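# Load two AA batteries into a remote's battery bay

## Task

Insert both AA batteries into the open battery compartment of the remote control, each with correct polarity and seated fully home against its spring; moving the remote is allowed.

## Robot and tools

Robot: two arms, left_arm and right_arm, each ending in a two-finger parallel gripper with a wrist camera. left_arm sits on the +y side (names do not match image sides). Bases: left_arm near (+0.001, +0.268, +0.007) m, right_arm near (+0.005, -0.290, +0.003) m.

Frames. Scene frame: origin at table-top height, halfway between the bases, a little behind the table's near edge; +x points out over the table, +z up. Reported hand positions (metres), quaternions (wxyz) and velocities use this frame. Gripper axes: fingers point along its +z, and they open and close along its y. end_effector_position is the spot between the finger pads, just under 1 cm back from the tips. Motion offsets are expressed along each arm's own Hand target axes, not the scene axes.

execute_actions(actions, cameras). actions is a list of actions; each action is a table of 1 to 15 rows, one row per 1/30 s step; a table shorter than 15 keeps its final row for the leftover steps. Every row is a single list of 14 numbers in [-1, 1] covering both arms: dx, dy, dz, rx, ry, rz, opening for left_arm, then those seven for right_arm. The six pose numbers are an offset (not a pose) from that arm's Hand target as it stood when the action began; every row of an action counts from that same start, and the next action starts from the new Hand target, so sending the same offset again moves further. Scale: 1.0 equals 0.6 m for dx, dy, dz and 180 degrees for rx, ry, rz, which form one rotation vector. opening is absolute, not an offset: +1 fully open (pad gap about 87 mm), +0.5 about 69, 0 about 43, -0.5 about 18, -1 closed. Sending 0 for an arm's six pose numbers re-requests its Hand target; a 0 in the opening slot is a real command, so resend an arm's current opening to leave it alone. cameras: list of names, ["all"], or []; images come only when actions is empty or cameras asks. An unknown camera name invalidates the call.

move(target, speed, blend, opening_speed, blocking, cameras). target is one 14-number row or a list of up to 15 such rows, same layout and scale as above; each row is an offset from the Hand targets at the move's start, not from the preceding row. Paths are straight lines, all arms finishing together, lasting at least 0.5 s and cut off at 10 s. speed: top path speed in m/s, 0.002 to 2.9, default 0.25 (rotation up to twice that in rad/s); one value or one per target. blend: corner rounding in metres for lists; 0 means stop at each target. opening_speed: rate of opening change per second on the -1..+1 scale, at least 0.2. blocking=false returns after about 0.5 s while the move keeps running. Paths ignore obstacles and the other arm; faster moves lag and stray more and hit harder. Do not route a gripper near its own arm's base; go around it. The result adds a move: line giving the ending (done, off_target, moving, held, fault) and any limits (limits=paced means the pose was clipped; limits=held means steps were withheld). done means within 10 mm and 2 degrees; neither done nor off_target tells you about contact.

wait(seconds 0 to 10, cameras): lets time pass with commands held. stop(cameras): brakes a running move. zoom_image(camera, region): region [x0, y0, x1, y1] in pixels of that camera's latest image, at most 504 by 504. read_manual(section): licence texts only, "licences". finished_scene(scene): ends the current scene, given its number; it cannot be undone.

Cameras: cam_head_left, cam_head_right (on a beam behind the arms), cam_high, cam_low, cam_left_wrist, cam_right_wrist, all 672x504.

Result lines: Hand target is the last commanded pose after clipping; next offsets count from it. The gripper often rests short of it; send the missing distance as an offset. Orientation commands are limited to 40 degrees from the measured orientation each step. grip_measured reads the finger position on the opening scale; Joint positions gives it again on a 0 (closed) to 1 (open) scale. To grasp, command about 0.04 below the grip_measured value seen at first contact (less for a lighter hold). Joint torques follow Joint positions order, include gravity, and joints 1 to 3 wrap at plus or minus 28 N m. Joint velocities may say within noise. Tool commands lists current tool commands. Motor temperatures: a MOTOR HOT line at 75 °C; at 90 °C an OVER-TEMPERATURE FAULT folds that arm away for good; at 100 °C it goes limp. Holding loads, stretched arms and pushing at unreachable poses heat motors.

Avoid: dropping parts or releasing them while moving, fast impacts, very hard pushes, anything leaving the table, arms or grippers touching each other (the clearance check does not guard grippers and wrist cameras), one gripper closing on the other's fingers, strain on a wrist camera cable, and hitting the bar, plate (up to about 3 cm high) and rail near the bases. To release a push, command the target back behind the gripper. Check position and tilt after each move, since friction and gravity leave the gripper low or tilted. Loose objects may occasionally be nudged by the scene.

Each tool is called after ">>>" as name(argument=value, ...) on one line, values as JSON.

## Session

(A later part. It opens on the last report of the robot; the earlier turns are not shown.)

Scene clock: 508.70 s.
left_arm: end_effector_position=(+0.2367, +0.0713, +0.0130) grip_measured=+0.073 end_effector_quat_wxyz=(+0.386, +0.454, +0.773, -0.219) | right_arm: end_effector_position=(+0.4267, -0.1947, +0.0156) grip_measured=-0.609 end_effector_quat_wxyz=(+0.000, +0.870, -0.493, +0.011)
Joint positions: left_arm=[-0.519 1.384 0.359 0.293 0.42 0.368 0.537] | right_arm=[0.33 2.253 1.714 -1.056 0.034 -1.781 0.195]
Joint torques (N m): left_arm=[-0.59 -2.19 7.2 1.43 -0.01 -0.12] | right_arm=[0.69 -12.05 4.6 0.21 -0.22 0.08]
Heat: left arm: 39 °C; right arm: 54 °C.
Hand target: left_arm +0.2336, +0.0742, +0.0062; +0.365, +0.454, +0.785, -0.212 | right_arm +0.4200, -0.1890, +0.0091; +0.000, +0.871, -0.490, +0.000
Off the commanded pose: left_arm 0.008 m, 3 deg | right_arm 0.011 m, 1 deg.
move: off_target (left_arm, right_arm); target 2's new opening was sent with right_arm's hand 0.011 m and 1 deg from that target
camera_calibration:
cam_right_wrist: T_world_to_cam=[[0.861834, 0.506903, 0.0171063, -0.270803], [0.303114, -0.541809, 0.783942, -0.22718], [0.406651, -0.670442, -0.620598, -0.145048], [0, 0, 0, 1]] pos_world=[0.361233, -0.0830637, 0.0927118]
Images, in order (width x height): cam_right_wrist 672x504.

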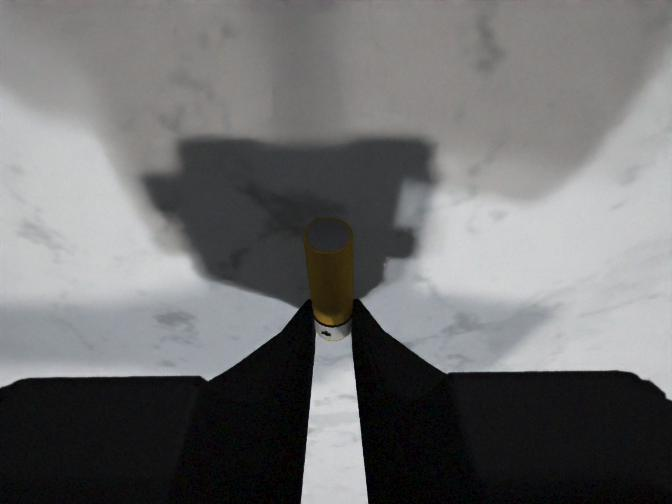

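>>> move(target=[[0,0,0,0,0,0,-0.05,0,0,-0.16,0,0,0,-0.9],[0,0,0,0,0,0,-0.05,0,0,-0.16,0,0,0.49,-0.9]], speed=[0.15,0.5])

>>> move(target=[0,0,0,0,0,0,-0.05,0,0,0,0,0,0.5,-0.9], speed=0.5)

>>> move(target=[0,0,0,0,0,0,-0.05,0,0,0,0,0.1,0,-0.9], speed=0.3, cameras=["all"])

>>> zoom_image(camera="cam_low", region=[330, 220, 600, 320])

>>> zoom_image(camera="cam_head_right", region=[300, 200, 480, 350])

Scene clock: 514.10 s.
left_arm: end_effector_position=(+0.2367, +0.0713, +0.0130) grip_measured=+0.073 end_effector_quat_wxyz=(+0.386, +0.454, +0.773, -0.219) | right_arm: end_effector_position=(+0.4154, -0.1915, +0.1023) grip_measured=-0.609 end_effector_quat_wxyz=(+0.007, -0.291, +0.957, -0.005)
Joint positions: left_arm=[-0.519 1.384 0.359 0.293 0.42 0.368 0.537] | right_arm=[0.281 2.455 2.414 -1.555 0.03 -0.308 0.195]
Joint torques (N m): left_arm=[-0.59 -2.19 7.2 1.43 -0.01 -0.12] | right_arm=[-0.31 -12.98 9.68 0.22 -0.12 0.11]
Motor temperatures (°C): left_arm=[27 39 35 39 27 30 33] | right_arm=[30 55 38 31 33 26 29]
Heat: left arm: 39 °C; right arm: 55 °C.
Hand target: left_arm +0.2336, +0.0742, +0.0062; +0.365, +0.454, +0.785, -0.212 | right_arm +0.4200, -0.1891, +0.1050; +0.000, -0.285, +0.959, +0.000
Off the commanded pose: left_arm 0.008 m, 3 deg | right_arm 0.006 m, 1 deg.
joint sent to its limit (right arm) — joint 4 (wrist pitch), lower limit. The joint targets still meet the commanded pose.
move: off_target (left_arm)

Scene clock: 516.67 s.
left_arm: end_effector_position=(+0.2367, +0.0713, +0.0130) grip_measured=+0.073 end_effector_quat_wxyz=(+0.386, +0.454, +0.773, -0.219) | right_arm: end_effector_position=(+0.4173, -0.1902, +0.0888) grip_measured=-0.609 end_effector_quat_wxyz=(-0.018, +0.472, +0.881, -0.018)
Joint positions: left_arm=[-0.519 1.384 0.359 0.293 0.42 0.368 0.537] | right_arm=[0.164 2.395 2.253 -1.515 0.03 1.149 0.195]
Joint torques (N m): left_arm=[-0.59 -2.18 7.21 1.43 -0.01 -0.12] | right_arm=[-0.35 -18.14 5.27 0.22 -0.02 0.12]
Motor temperatures (°C): left_arm=[27 38 35 39 27 30 33] | right_arm=[30 56 38 31 33 26 29]
Heat: left arm: 39 °C; right arm: 56 °C.
Hand target: left_arm +0.2336, +0.0742, +0.0062; +0.365, +0.454, +0.785, -0.212 | right_arm +0.4199, -0.1891, +0.1050; +0.000, +0.477, +0.879, +0.000
Off the commanded pose: left_arm 0.008 m, 3 deg | right_arm 0.016 m, 3 deg.
move: off_target (left_arm, right_arm)

Scene clock: 518.03 s.
left_arm: end_effector_position=(+0.2367, +0.0713, +0.0130) grip_measured=+0.073 end_effector_quat_wxyz=(+0.386, +0.454, +0.773, -0.219) | right_arm: end_effector_position=(+0.4177, -0.1934, +0.1017) grip_measured=-0.609 end_effector_quat_wxyz=(-0.104, +0.483, +0.865, +0.086)
Joint positions: left_arm=[-0.519 1.384 0.359 0.293 0.42 0.368 0.537] | right_arm=[0.056 2.418 2.283 -1.554 -0.231 1.066 0.195]
Joint torques (N m): left_arm=[-0.59 -2.18 7.2 1.43 -0.01 -0.12] | right_arm=[-0.08 -12.85 8.27 -0.04 -0.32 0.01]
Motor temperatures (°C): left_arm=[27 38 35 39 27 30 33] | right_arm=[30 56 38 31 33 26 29]
Heat: left arm: 39 °C; right arm: 56 °C.
Hand target: left_arm +0.2336, +0.0742, +0.0062; +0.365, +0.454, +0.785, -0.212 | right_arm +0.4200, -0.1891, +0.1050; -0.138, +0.471, +0.868, +0.075
Off the commanded pose: left_arm 0.008 m, 3 deg | right_arm 0.006 m, 4 deg.
joint sent to its limit (right arm) — joint 4 (wrist pitch), lower limit. The joint targets are off in orientation, not in position.
move: off_target (left_arm, right_arm)
camera_calibration:
cam_left_wrist: T_world_to_cam=[[-0.860025, -0.509906, -0.0188, 0.23984], [-0.508871, 0.859823, -0.0418801, 0.0810189], [0.0375196, -0.0264512, -0.998946, 0.146295], [0, 0, 0, 1]] pos_world=[0.242008, 0.0565037, 0.154043]
cam_right_wrist: T_world_to_cam=[[-0.85742, -0.512956, -0.0413052, 0.261619], [-0.241787, 0.330696, 0.912239, 0.091918], [-0.454279, 0.792159, -0.407571, 0.533743], [0, 0, 0, 1]] pos_world=[0.48901, -0.319007, 0.144493]

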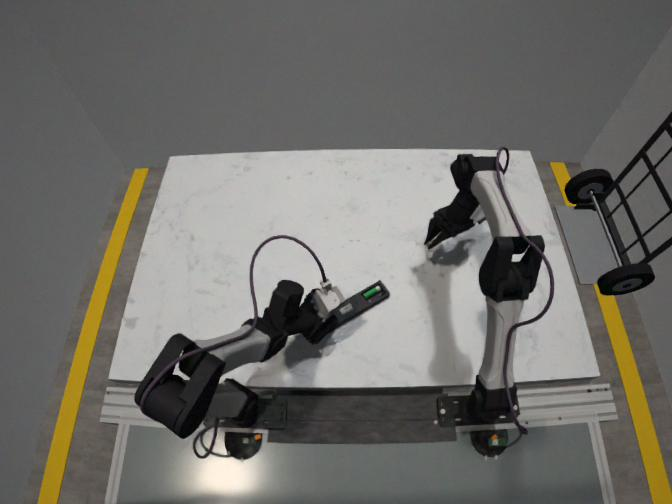

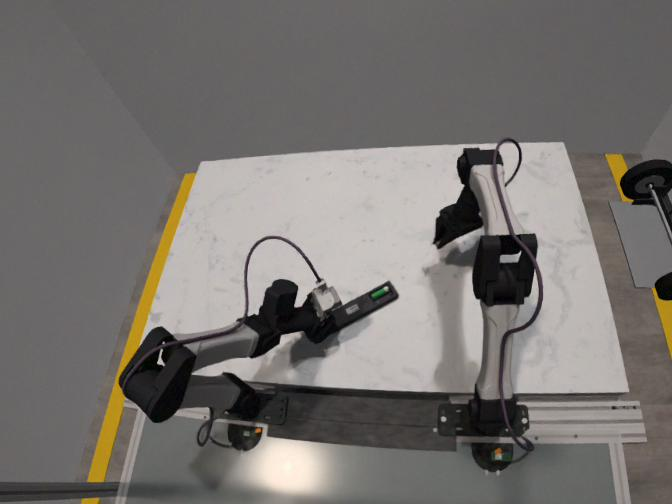

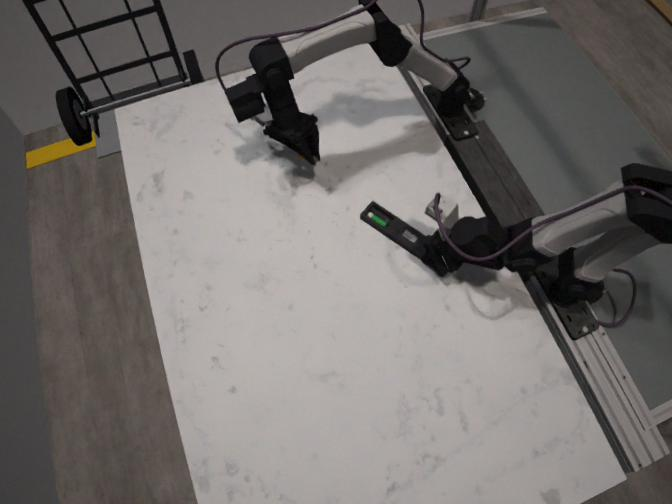

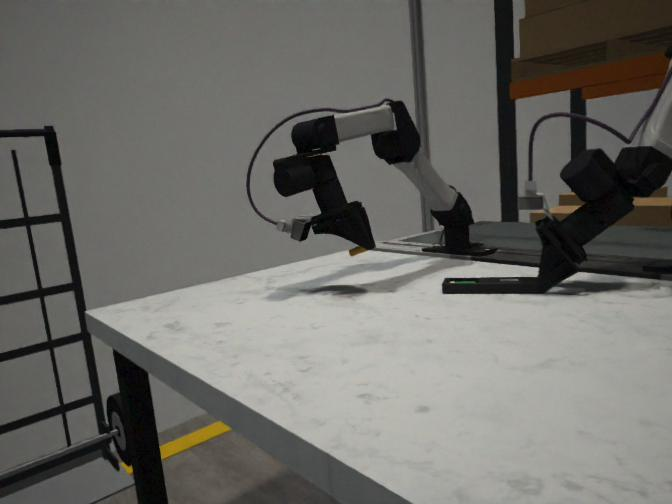

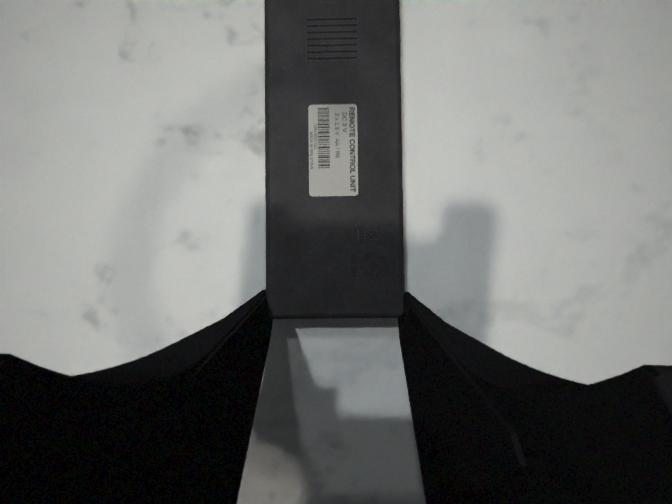

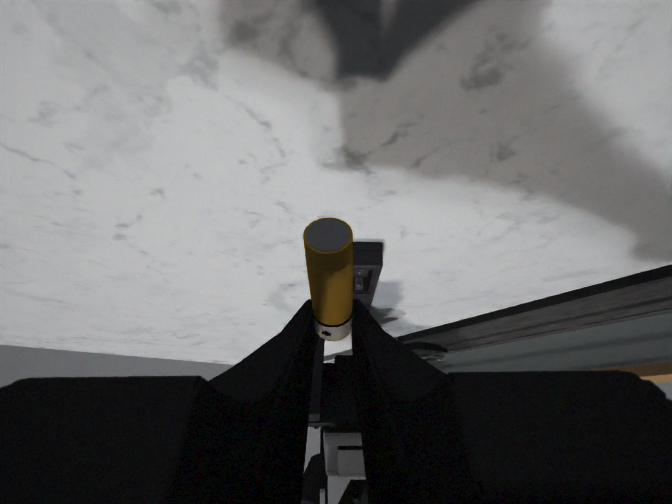

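Scaled by 1.867 from the camera's 672x504 image, which has a finer 960x720 frame.

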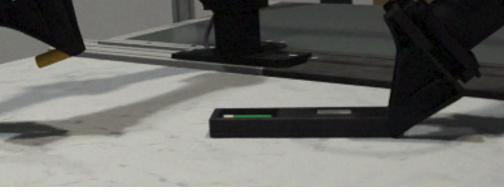

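Scaled by 2.800 from the camera's 672x504 image, which has a finer 960x720 frame.

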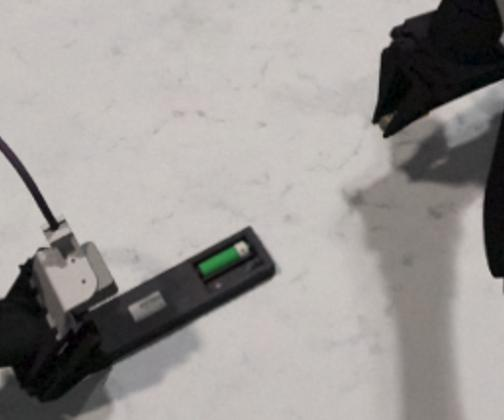

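>>> move(target=[0,0,0,0,0,0,-0.05,0.273,-0.025,0.141,0,0,0,-0.9], speed=0.2, cameras=["cam_right_wrist","cam_head_right","cam_low"])

>>> zoom_image(camera="cam_right_wrist", region=[200, 200, 450, 388])

>>> zoom_image(camera="cam_head_right", region=[300, 200, 480, 350])

>>> zoom_image(camera="cam_low", region=[410, 235, 540, 305])

Scene clock: 522.73 s.
left_arm: end_effector_position=(+0.2367, +0.0713, +0.0130) grip_measured=+0.073 end_effector_quat_wxyz=(+0.386, +0.454, +0.773, -0.219) | right_arm: end_effector_position=(+0.3059, -0.0481, +0.0615) grip_measured=-0.609 end_effector_quat_wxyz=(-0.144, +0.468, +0.870, +0.051)
Joint positions: left_arm=[-0.519 1.384 0.359 0.293 0.42 0.368 0.537] | right_arm=[0.447 2.174 1.688 -1.216 -0.281 1.424 0.195]
Joint torques (N m): left_arm=[-0.59 -2.18 7.2 1.43 -0.01 -0.12] | right_arm=[-0.23 -15.64 5.26 0.18 -0.31 0.15]
Motor temperatures (°C): left_arm=[27 38 35 39 27 30 33] | right_arm=[29 57 38 30 32 26 29]
Heat: left arm: 39 °C; right arm: 57 °C.
Hand target: left_arm +0.2336, +0.0742, +0.0062; +0.365, +0.454, +0.785, -0.212 | right_arm +0.3080, -0.0447, +0.0752; -0.138, +0.471, +0.868, +0.074
Off the commanded pose: left_arm 0.008 m, 3 deg | right_arm 0.014 m, 3 deg.
move: off_target (left_arm, right_arm)
camera_calibration:
cam_right_wrist: T_world_to_cam=[[-0.833405, -0.550097, 0.0531983, 0.223731], [-0.165684, 0.340518, 0.925525, 0.0300014], [-0.527244, 0.762523, -0.374931, 0.370325], [0, 0, 0, 1]] pos_world=[0.386681, -0.169523, 0.0991772]
Images, in order (width x height): cam_head_right 672x504, cam_low 672x504, cam_right_wrist 672x504.

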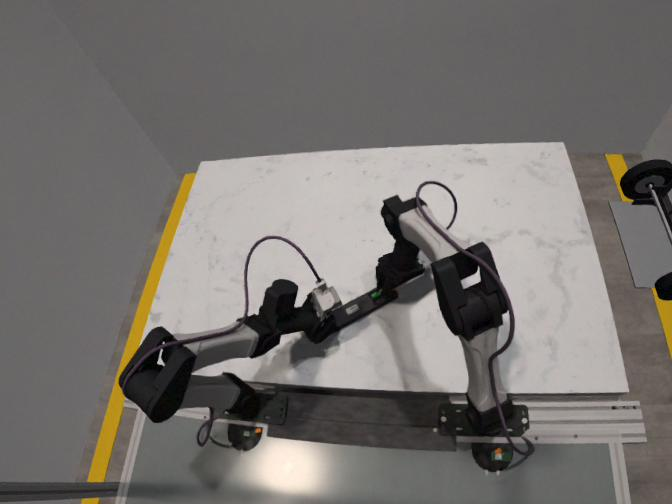

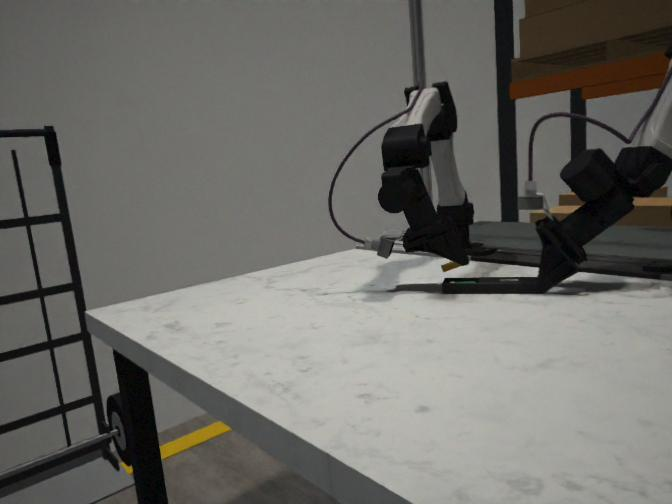

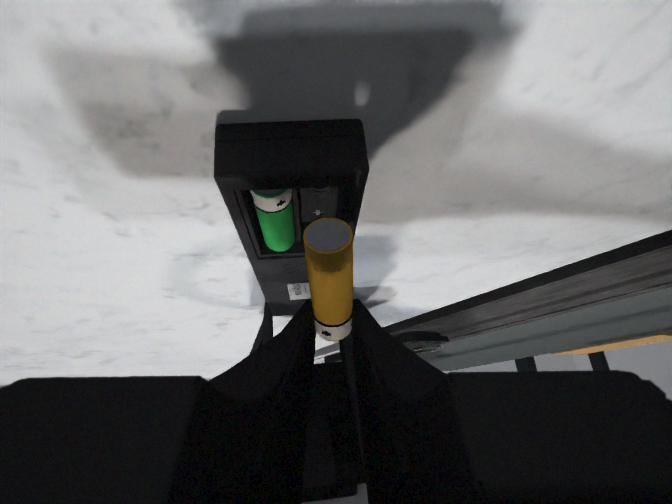

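Scaled by 2.016 from the camera's 672x504 image, which has a finer 960x720 frame.

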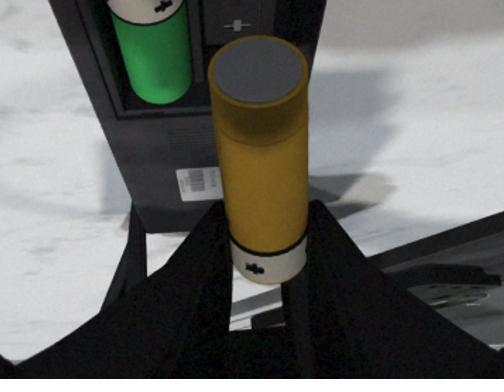

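Scaled by 2.800 from the camera's 672x504 image, which has a finer 960x720 frame.

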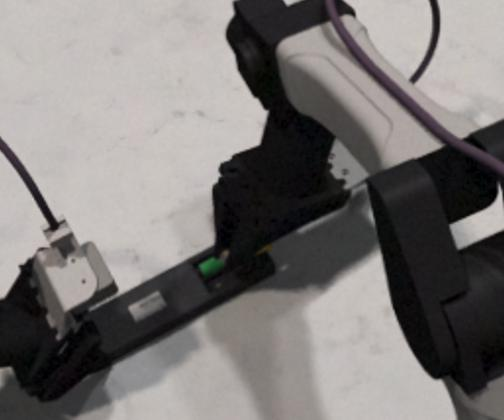

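Scaled by 3.877 from the camera's 672x504 image, which has a finer 960x720 frame.

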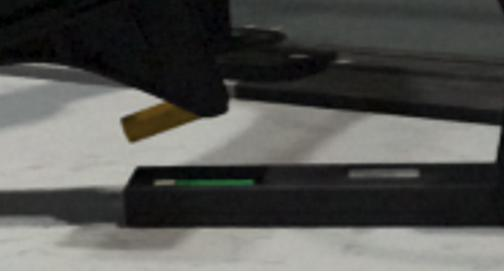

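>>> move(target=[[0,0,0,0,0,0,-0.05,0.024,0.004,0.008,0,0,0,-0.95],[0,0,0,0,0,0,-0.05,0,0.004,0.082,0,0,0,-0.95]], speed=0.1, cameras=["cam_right_wrist","cam_low"])

>>> zoom_image(camera="cam_right_wrist", region=[200, 200, 450, 388])

>>> zoom_image(camera="cam_low", region=[410, 235, 540, 305])

Scene clock: 526.90 s.
left_arm: end_effector_position=(+0.2367, +0.0713, +0.0130) grip_measured=+0.073 end_effector_quat_wxyz=(+0.386, +0.454, +0.773, -0.219) | right_arm: end_effector_position=(+0.2976, -0.0364, +0.0344) grip_measured=-0.609 end_effector_quat_wxyz=(-0.143, +0.471, +0.868, +0.062)
Joint positions: left_arm=[-0.519 1.384 0.359 0.293 0.42 0.368 0.537] | right_arm=[0.477 2.173 1.572 -1.072 -0.295 1.463 0.195]
Joint torques (N m): left_arm=[-0.61 -2.18 7.2 1.43 -0.01 -0.12] | right_arm=[0.24 -10.82 4.72 0.54 -0.13 0.13]
Motor temperatures (°C): left_arm=[27 38 35 39 27 30 33] | right_arm=[29 59 38 30 32 26 29]
Heat: left arm: 39 °C; right arm: 59 °C.
Hand target: left_arm +0.2336, +0.0742, +0.0062; +0.365, +0.454, +0.785, -0.212 | right_arm +0.3018, -0.0306, +0.0284; -0.138, +0.471, +0.868, +0.075
Off the commanded pose: left_arm 0.008 m, 3 deg | right_arm 0.009 m, 2 deg.
move: off_target (left_arm)
camera_calibration:
cam_right_wrist: T_world_to_cam=[[-0.838501, -0.543796, 0.0346737, 0.227094], [-0.173068, 0.326118, 0.929352, 0.0511861], [-0.516685, 0.773262, -0.367564, 0.343831], [0, 0, 0, 1]] pos_world=[0.376929, -0.159071, 0.0709357]
Images, in order (width x height): cam_low 672x504, cam_right_wrist 672x504.

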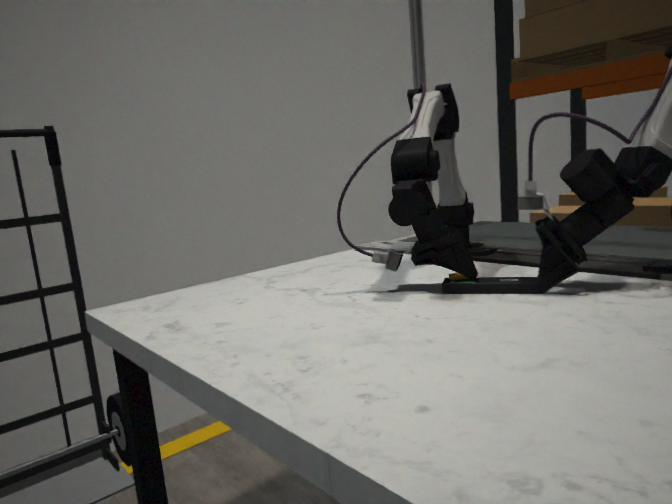

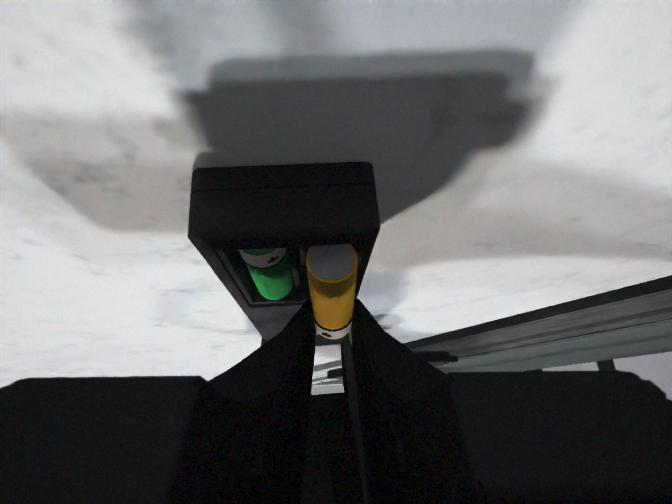

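Scaled by 2.016 from the camera's 672x504 image, which has a finer 960x720 frame.

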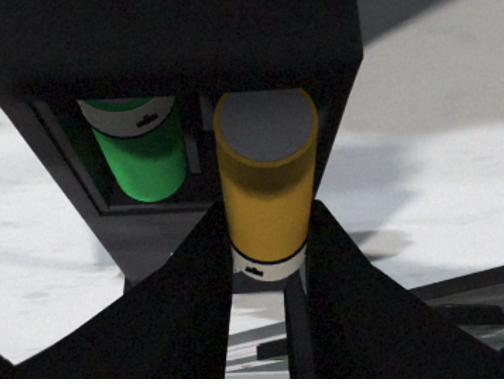

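Scaled by 3.877 from the camera's 672x504 image, which has a finer 960x720 frame.

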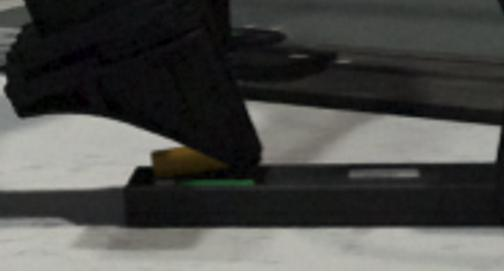

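>>> move(target=[[0,0,0,0,0,0,-0.05,0.037,0.003,-0.08,0,0.06,0,-0.95],[0,0,0,0,0,0,-0.05,0.009,0.003,0.01,0,0.06,0,-0.95]], speed=0.1, cameras=["cam_right_wrist","cam_low"])

>>> zoom_image(camera="cam_right_wrist", region=[200, 200, 450, 388])

>>> zoom_image(camera="cam_low", region=[410, 235, 540, 305])

Scene clock: 533.70 s.
left_arm: end_effector_position=(+0.2367, +0.0713, +0.0130) grip_measured=+0.073 end_effector_quat_wxyz=(+0.386, +0.454, +0.773, -0.219) | right_arm: end_effector_position=(+0.2947, -0.0265, +0.0312) grip_measured=-0.609 end_effector_quat_wxyz=(-0.222, +0.465, +0.851, +0.105)
Joint positions: left_arm=[-0.519 1.384 0.359 0.293 0.42 0.367 0.537] | right_arm=[0.435 2.23 1.568 -1.053 -0.473 1.412 0.195]
Joint torques (N m): left_arm=[-0.58 -2.19 7.2 1.44 -0.01 -0.12] | right_arm=[-0.4 -10.7 4.62 0.43 -0.32 -0.01]
Motor temperatures (°C): left_arm=[27 38 35 38 27 30 33] | right_arm=[29 58 38 30 32 26 29]
Heat: left arm: 38 °C; right arm: 58 °C.
Hand target: left_arm +0.2335, +0.0742, +0.0062; +0.365, +0.454, +0.785, -0.212 | right_arm +0.2995, -0.0239, +0.0244; -0.219, +0.462, +0.851, +0.119
Off the commanded pose: left_arm 0.008 m, 3 deg | right_arm 0.009 m, 2 deg.
move: off_target (left_arm)
camera_calibration:
cam_right_wrist: T_world_to_cam=[[-0.839587, -0.542013, 0.0362758, 0.230361], [-0.0737118, 0.179832, 0.980932, 0.0156962], [-0.538202, 0.820903, -0.190937, 0.335643], [0, 0, 0, 1]] pos_world=[0.375209, -0.153494, 0.0403333]
Images, in order (width x height): cam_low 672x504, cam_right_wrist 672x504.

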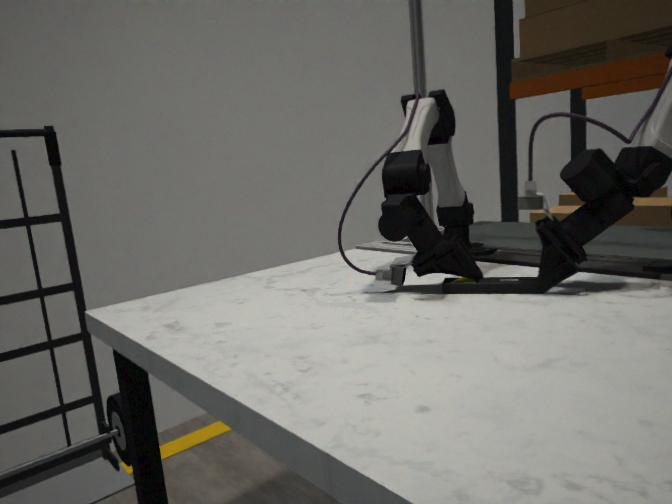

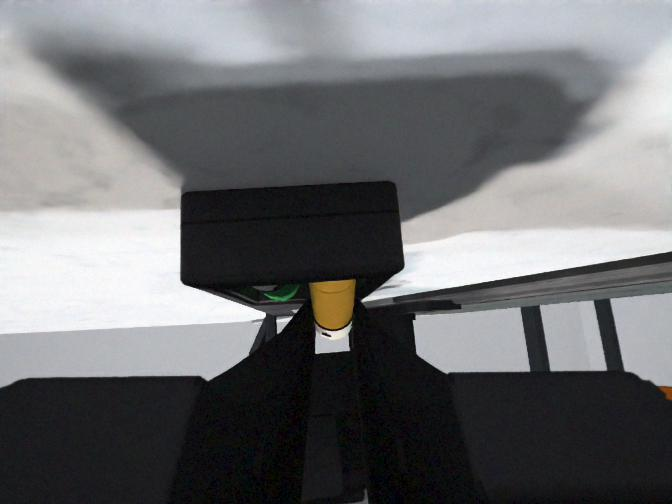

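Scaled by 2.016 from the camera's 672x504 image, which has a finer 960x720 frame.

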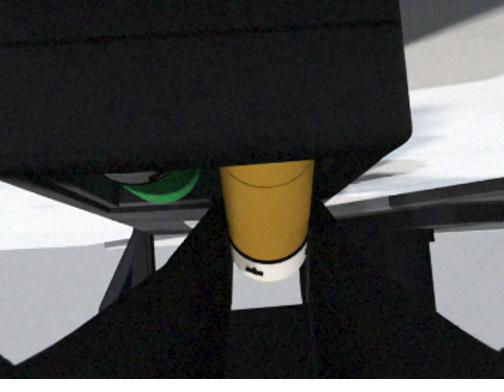

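Scaled by 3.877 from the camera's 672x504 image, which has a finer 960x720 frame.

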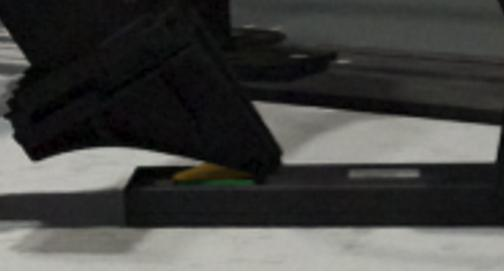

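>>> move(target=[0.038,0,-0.033,0,0,0,-0.05,-0.063,0,-0.023,0,0,0,-0.95], speed=0.06)

>>> move(target=[0.03,0,-0.028,0,0,0,-0.05,-0.05,0,-0.025,0,-0.02,0,-0.95], speed=0.06, cameras=["cam_right_wrist","cam_low"])

>>> zoom_image(camera="cam_right_wrist", region=[200, 200, 450, 388])

>>> zoom_image(camera="cam_low", region=[410, 235, 540, 305])

Scene clock: 536.50 s.
left_arm: end_effector_position=(+0.2359, +0.0805, +0.0206) grip_measured=+0.073 end_effector_quat_wxyz=(+0.405, +0.460, +0.758, -0.222) | right_arm: end_effector_position=(+0.2967, -0.0340, +0.0370) grip_measured=-0.609 end_effector_quat_wxyz=(-0.266, +0.447, +0.843, +0.137)
Joint positions: left_arm=[-0.47 1.319 0.321 0.294 0.471 0.413 0.537] | right_arm=[0.381 2.26 1.581 -1.086 -0.575 1.312 0.195]
Joint torques (N m): left_arm=[2.02 -4.31 3.29 1.09 0.02 0.03] | right_arm=[-3.48 -9.58 8.17 0.15 0.63 -0.03]
Motor temperatures (°C): left_arm=[27 38 35 38 27 30 33] | right_arm=[29 58 38 30 32 26 29]
Heat: left arm: 38 °C; right arm: 58 °C.
Hand target: left_arm +0.2187, +0.1000, +0.0015; +0.365, +0.454, +0.785, -0.211 | right_arm +0.3211, -0.0571, +0.0182; -0.219, +0.462, +0.851, +0.119
Off the commanded pose: left_arm 0.032 m, 6 deg | right_arm 0.039 m, 6 deg.
move: off_target (left_arm, right_arm)

Scene clock: 537.90 s.
left_arm: end_effector_position=(+0.2203, +0.1078, +0.0135) grip_measured=+0.073 end_effector_quat_wxyz=(+0.397, +0.456, +0.765, -0.221) | right_arm: end_effector_position=(+0.3259, -0.0722, +0.0389) grip_measured=-0.609 end_effector_quat_wxyz=(-0.243, +0.467, +0.840, +0.130)
Joint positions: left_arm=[-0.372 1.216 0.251 0.207 0.537 0.482 0.536] | right_arm=[0.28 2.285 1.661 -1.161 -0.514 1.251 0.195]
Joint torques (N m): left_arm=[1.22 -2.89 4.31 1.15 0.04 0.07] | right_arm=[-0.4 -10.06 6.86 0.33 0.78 -0.04]
Motor temperatures (°C): left_arm=[27 38 35 38 27 30 33] | right_arm=[29 58 38 30 32 26 29]
Heat: left arm: 38 °C; right arm: 58 °C.
Hand target: left_arm +0.2065, +0.1212, -0.0015; +0.365, +0.454, +0.785, -0.212 | right_arm +0.3395, -0.0852, +0.0169; -0.192, +0.465, +0.858, +0.104
Off the commanded pose: left_arm 0.024 m, 4 deg | right_arm 0.029 m, 7 deg.
move: off_target (left_arm, right_arm)
camera_calibration:
cam_right_wrist: T_world_to_cam=[[-0.850195, -0.5262, 0.016802, 0.237024], [-0.053683, 0.118397, 0.991514, 0.00721899], [-0.523724, 0.842078, -0.128909, 0.385815], [0, 0, 0, 1]] pos_world=[0.403965, -0.201019, 0.0385947]
Images, in order (width x height): cam_low 672x504, cam_right_wrist 672x504.

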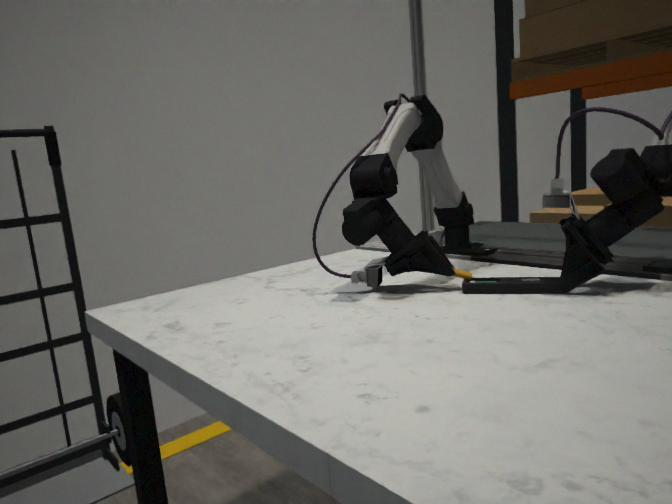

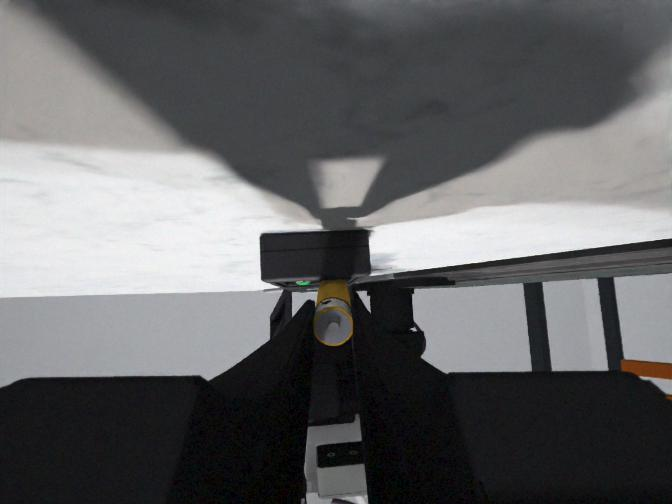

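Scaled by 2.016 from the camera's 672x504 image, which has a finer 960x720 frame.

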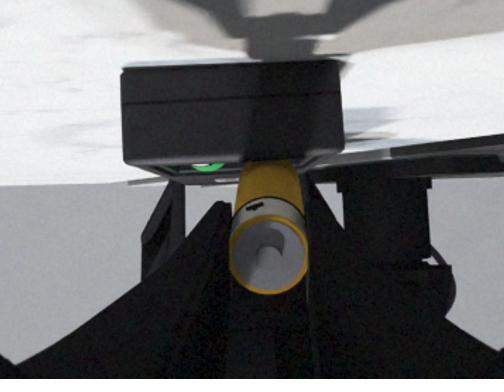

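Scaled by 3.877 from the camera's 672x504 image, which has a finer 960x720 frame.

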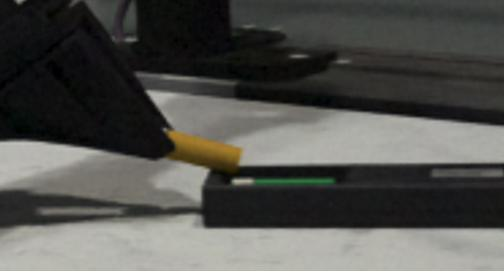

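>>> move(target=[[-0.039,0,0.008,0,0,0,-0.05,0.039,0,-0.074,0,0,0,-0.95],[-0.039,0,0.008,0,0,0,-0.05,-0.108,0,-0.152,0,0,0,-0.95],[-0.039,0,0.008,0,0,0,-0.05,-0.148,0,-0.076,0,0,0,-0.95]], speed=[0.12,0.2,0.08], cameras=["cam_right_wrist","cam_low"])

>>> zoom_image(camera="cam_low", region=[330, 220, 600, 320])

Scene clock: 543.23 s.
left_arm: end_effector_position=(+0.2161, +0.1040, +0.0134) grip_measured=+0.073 end_effector_quat_wxyz=(+0.376, +0.456, +0.777, -0.216) | right_arm: end_effector_position=(+0.3923, -0.1682, +0.0263) grip_measured=-0.609 end_effector_quat_wxyz=(-0.198, +0.468, +0.855, +0.105)
Joint positions: left_arm=[-0.417 1.213 0.285 0.136 0.489 0.454 0.536] | right_arm=[0.067 2.486 2.023 -1.374 -0.363 1.031 0.195]
Joint torques (N m): left_arm=[-0.55 -2.13 7.86 1.42 0.06 -0.17] | right_arm=[-0.21 -13.34 5.31 0.04 -0.12 0.02]
Motor temperatures (°C): left_arm=[27 38 35 38 27 30 33] | right_arm=[29 58 38 30 32 26 29]
Heat: left arm: 38 °C; right arm: 58 °C.
Hand target: left_arm +0.2158, +0.1050, +0.0133; +0.365, +0.454, +0.785, -0.211 | right_arm +0.3939, -0.1689, +0.0204; -0.192, +0.465, +0.858, +0.104
Off the commanded pose: left_arm 0.001 m, 2 deg | right_arm 0.006 m, 1 deg.
move: done
camera_calibration:
cam_right_wrist: T_world_to_cam=[[-0.844886, -0.534735, 0.0150308, 0.239664], [-0.112904, 0.205712, 0.972078, 0.0732099], [-0.522896, 0.819598, -0.234177, 0.498479], [0, 0, 0, 1]] pos_world=[0.471407, -0.295456, 0.0419643]
Images, in order (width x height): cam_low 672x504, cam_right_wrist 672x504.

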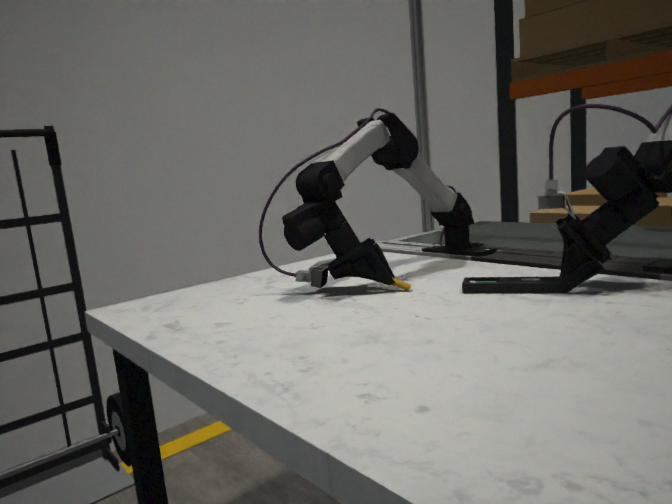

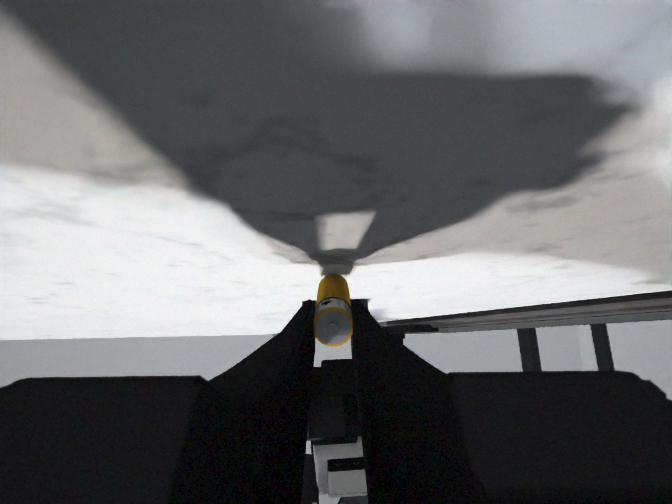

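Scaled by 1.867 from the camera's 672x504 image, which has a finer 960x720 frame.

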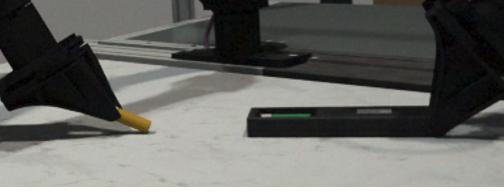

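>>> move(target=[0,0,0,0,0,0,-0.05,-0.006,0,0.024,0,-0.04,0,-0.9], speed=0.05, cameras=["cam_right_wrist","cam_low"])

>>> zoom_image(camera="cam_low", region=[330, 220, 600, 320])

Scene clock: 545.77 s.
left_arm: end_effector_position=(+0.2161, +0.1040, +0.0134) grip_measured=+0.073 end_effector_quat_wxyz=(+0.376, +0.456, +0.777, -0.216) | right_arm: end_effector_position=(+0.3854, -0.1636, +0.0100) grip_measured=-0.609 end_effector_quat_wxyz=(-0.179, +0.475, +0.857, +0.087)
Joint positions: left_arm=[-0.417 1.213 0.285 0.136 0.489 0.454 0.536] | right_arm=[0.093 2.449 1.912 -1.274 -0.321 1.075 0.195]
Joint torques (N m): left_arm=[-0.54 -2.13 7.86 1.42 0.06 -0.18] | right_arm=[1.02 -15.6 4.3 0.35 0.43 0.17]
Motor temperatures (°C): left_arm=[27 38 36 38 27 30 33] | right_arm=[29 59 38 30 32 26 29]
Heat: left arm: 38 °C; right arm: 59 °C.
Hand target: left_arm +0.2158, +0.1050, +0.0133; +0.365, +0.454, +0.785, -0.211 | right_arm +0.3922, -0.1664, +0.0058; -0.138, +0.471, +0.868, +0.074
Off the commanded pose: left_arm 0.001 m, 2 deg | right_arm 0.009 m, 5 deg.
move: off_target (right_arm)
camera_calibration:
cam_right_wrist: T_world_to_cam=[[-0.848165, -0.528959, 0.0286142, 0.238598], [-0.12656, 0.254794, 0.958678, 0.100645], [-0.514392, 0.809495, -0.283052, 0.482805], [0, 0, 0, 1]] pos_world=[0.463458, -0.290264, 0.0333455]
Images, in order (width x height): cam_low 672x504, cam_right_wrist 672x504.

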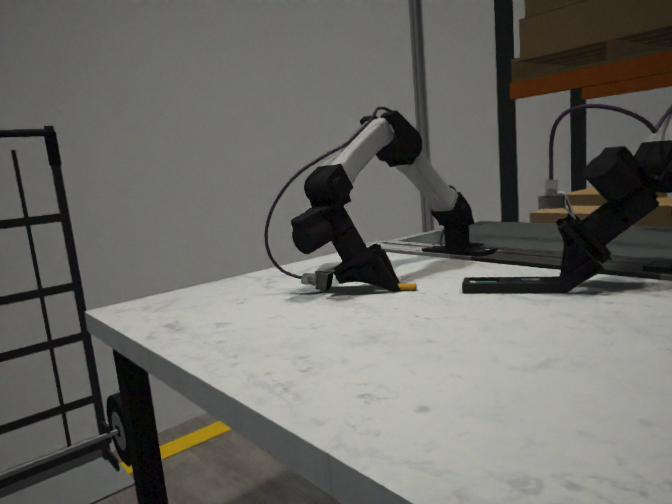

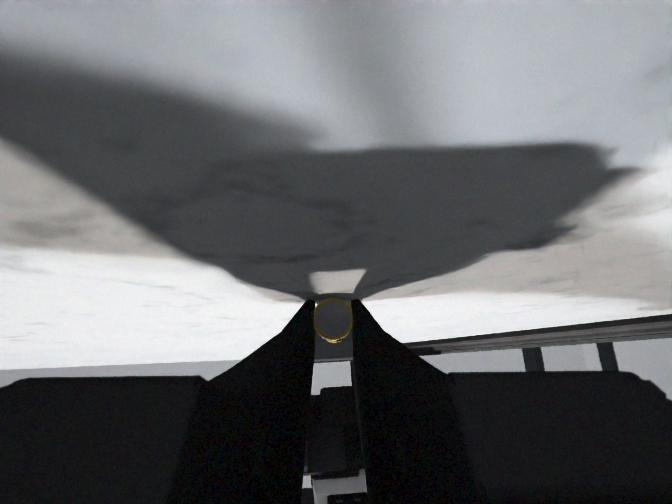

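Scaled by 1.867 from the camera's 672x504 image, which has a finer 960x720 frame.

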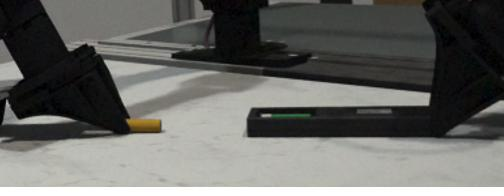

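>>> move(target=[[0,0,0,0,0,0,-0.05,0,0,0,0,0,0,-0.2],[0,0,0,0,0,0,-0.05,0.045,0,-0.125,0,-0.1,0,-0.2]], opening_speed=1, speed=0.25)

>>> move(target=[0,0,0,0,0,0,-0.05,0,0,0,0,0,-0.5,-0.2], speed=0.6)

>>> move(target=[0,0,0,0,0,0,-0.05,0,0,0,0,0,-0.49,-0.2], speed=0.6, cameras=["cam_right_wrist","cam_low"])

Scene clock: 549.97 s.
left_arm: end_effector_position=(+0.2161, +0.1040, +0.0134) grip_measured=+0.073 end_effector_quat_wxyz=(+0.376, +0.456, +0.777, -0.216) | right_arm: end_effector_position=(+0.3815, -0.1664, +0.0663) grip_measured=-0.200 end_effector_quat_wxyz=(-0.028, +0.475, +0.879, -0.014)
Joint positions: left_arm=[-0.417 1.213 0.285 0.136 0.489 0.454 0.536] | right_arm=[0.224 2.246 1.905 -1.329 0.007 1.217 0.4]
Joint torques (N m): left_arm=[-0.55 -2.13 7.86 1.42 0.06 -0.18] | right_arm=[0.36 -15.58 9.57 0.07 0.1 0.15]
Motor temperatures (°C): left_arm=[27 37 36 38 27 30 33] | right_arm=[29 61 38 30 32 26 29]
Heat: left arm: 38 °C; right arm: 61 °C.
Hand target: left_arm +0.2158, +0.1050, +0.0133; +0.365, +0.454, +0.785, -0.211 | right_arm +0.3910, -0.1643, +0.0855; +0.000, +0.477, +0.879, +0.000
Off the commanded pose: left_arm 0.001 m, 2 deg | right_arm 0.021 m, 4 deg.
move: off_target (right_arm)

Scene clock: 552.30 s.
left_arm: end_effector_position=(+0.2161, +0.1040, +0.0134) grip_measured=+0.073 end_effector_quat_wxyz=(+0.376, +0.456, +0.777, -0.216) | right_arm: end_effector_position=(+0.3853, -0.1680, +0.0829) grip_measured=-0.200 end_effector_quat_wxyz=(-0.009, -0.278, +0.961, +0.003)
Joint positions: left_arm=[-0.417 1.213 0.285 0.136 0.489 0.454 0.536] | right_arm=[0.34 2.347 2.141 -1.422 0.011 -0.221 0.4]
Joint torques (N m): left_arm=[-0.54 -2.13 7.86 1.42 0.06 -0.17] | right_arm=[0.51 -12.21 9.95 0.16 -0.02 -0.02]
Motor temperatures (°C): left_arm=[27 37 36 38 27 30 33] | right_arm=[29 61 38 30 32 26 29]
Heat: left arm: 38 °C; right arm: 61 °C.
Hand target: left_arm +0.2158, +0.1050, +0.0133; +0.365, +0.454, +0.785, -0.211 | right_arm +0.3911, -0.1643, +0.0856; +0.000, -0.285, +0.959, +0.000
Off the commanded pose: left_arm 0.001 m, 2 deg | right_arm 0.007 m, 1 deg.
move: done

Scene clock: 554.63 s.
left_arm: end_effector_position=(+0.2161, +0.1040, +0.0134) grip_measured=+0.073 end_effector_quat_wxyz=(+0.376, +0.456, +0.777, -0.216) | right_arm: end_effector_position=(+0.3884, -0.1656, +0.0726) grip_measured=-0.200 end_effector_quat_wxyz=(+0.017, +0.869, -0.495, -0.015)
Joint positions: left_arm=[-0.417 1.213 0.285 0.136 0.489 0.454 0.536] | right_arm=[0.423 2.174 1.818 -1.301 0.011 -1.682 0.4]
Joint torques (N m): left_arm=[-0.54 -2.14 7.87 1.42 0.06 -0.18] | right_arm=[0.06 -15.83 5.24 0.19 -0.09 -0.04]
Motor temperatures (°C): left_arm=[27 37 36 38 27 30 33] | right_arm=[29 62 38 30 32 26 29]
Heat: left arm: 38 °C; right arm: 62 °C.
Hand target: left_arm +0.2158, +0.1050, +0.0133; +0.365, +0.454, +0.785, -0.211 | right_arm +0.3910, -0.1643, +0.0854; +0.000, +0.871, -0.490, +0.000
Off the commanded pose: left_arm 0.001 m, 2 deg | right_arm 0.013 m, 3 deg.
move: off_target (right_arm)
camera_calibration:
cam_right_wrist: T_world_to_cam=[[0.863581, 0.502658, -0.0395411, -0.250733], [0.34869, -0.53873, 0.766932, -0.260523], [0.364202, -0.676096, -0.640509, -0.0575729], [0, 0, 0, 1]] pos_world=[0.328338, -0.0532437, 0.153014]
Images, in order (width x height): cam_low 672x504, cam_right_wrist 672x504.

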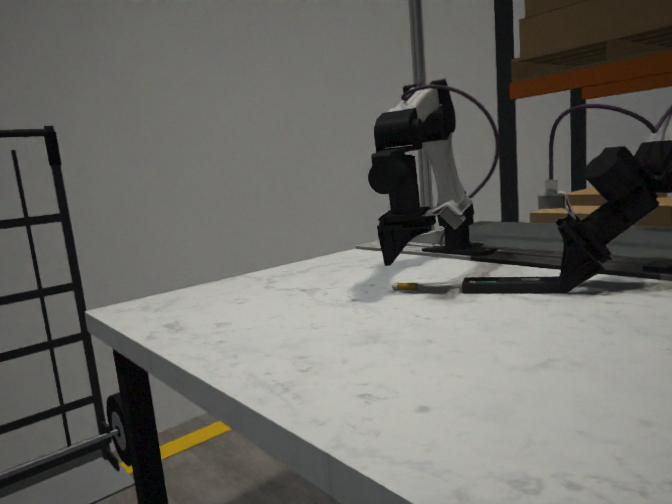

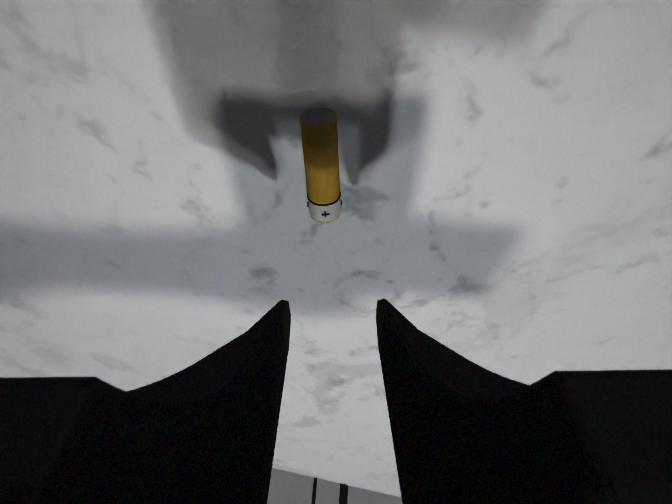

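>>> move(target=[[0,0,0,0,0,0,-0.05,-0.028,0.01,0.125,0,0,0,-0.2]], speed=0.12, cameras=["cam_right_wrist"])

Scene clock: 557.00 s.
left_arm: end_effector_position=(+0.2161, +0.1040, +0.0134) grip_measured=+0.073 end_effector_quat_wxyz=(+0.376, +0.456, +0.777, -0.216) | right_arm: end_effector_position=(+0.3730, -0.1595, +0.0147) grip_measured=-0.200 end_effector_quat_wxyz=(+0.017, +0.870, -0.493, -0.007)
Joint positions: left_arm=[-0.417 1.213 0.285 0.136 0.489 0.454 0.536] | right_arm=[0.455 2.165 1.567 -1.05 0.02 -1.653 0.4]
Joint torques (N m): left_arm=[-0.55 -2.13 7.87 1.42 0.06 -0.18] | right_arm=[0.32 -11.95 4.05 0.6 -0.13 0.03]
Motor temperatures (°C): left_arm=[27 37 36 38 27 30 33] | right_arm=[29 62 38 30 32 26 29]
Heat: left arm: 38 °C; right arm: 62 °C.
Hand target: left_arm +0.2158, +0.1050, +0.0133; +0.365, +0.454, +0.785, -0.211 | right_arm +0.3771, -0.1532, +0.0104; +0.000, +0.871, -0.491, +0.000
Off the commanded pose: left_arm 0.001 m, 2 deg | right_arm 0.009 m, 2 deg.
move: done
camera_calibration:
cam_right_wrist: T_world_to_cam=[[0.862216, 0.505617, -0.0305735, -0.24198], [0.340097, -0.533117, 0.774675, -0.20346], [0.375389, -0.678335, -0.631621, -0.089643], [0, 0, 0, 1]] pos_world=[0.311487, -0.0469269, 0.093597]
Images, in order (width x height): cam_right_wrist 672x504.

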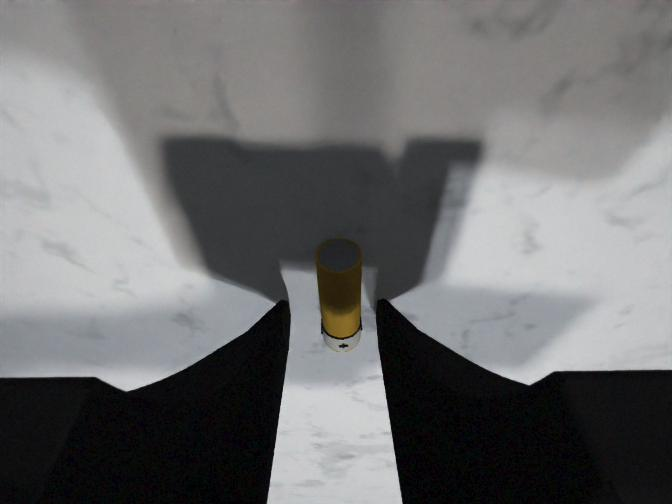

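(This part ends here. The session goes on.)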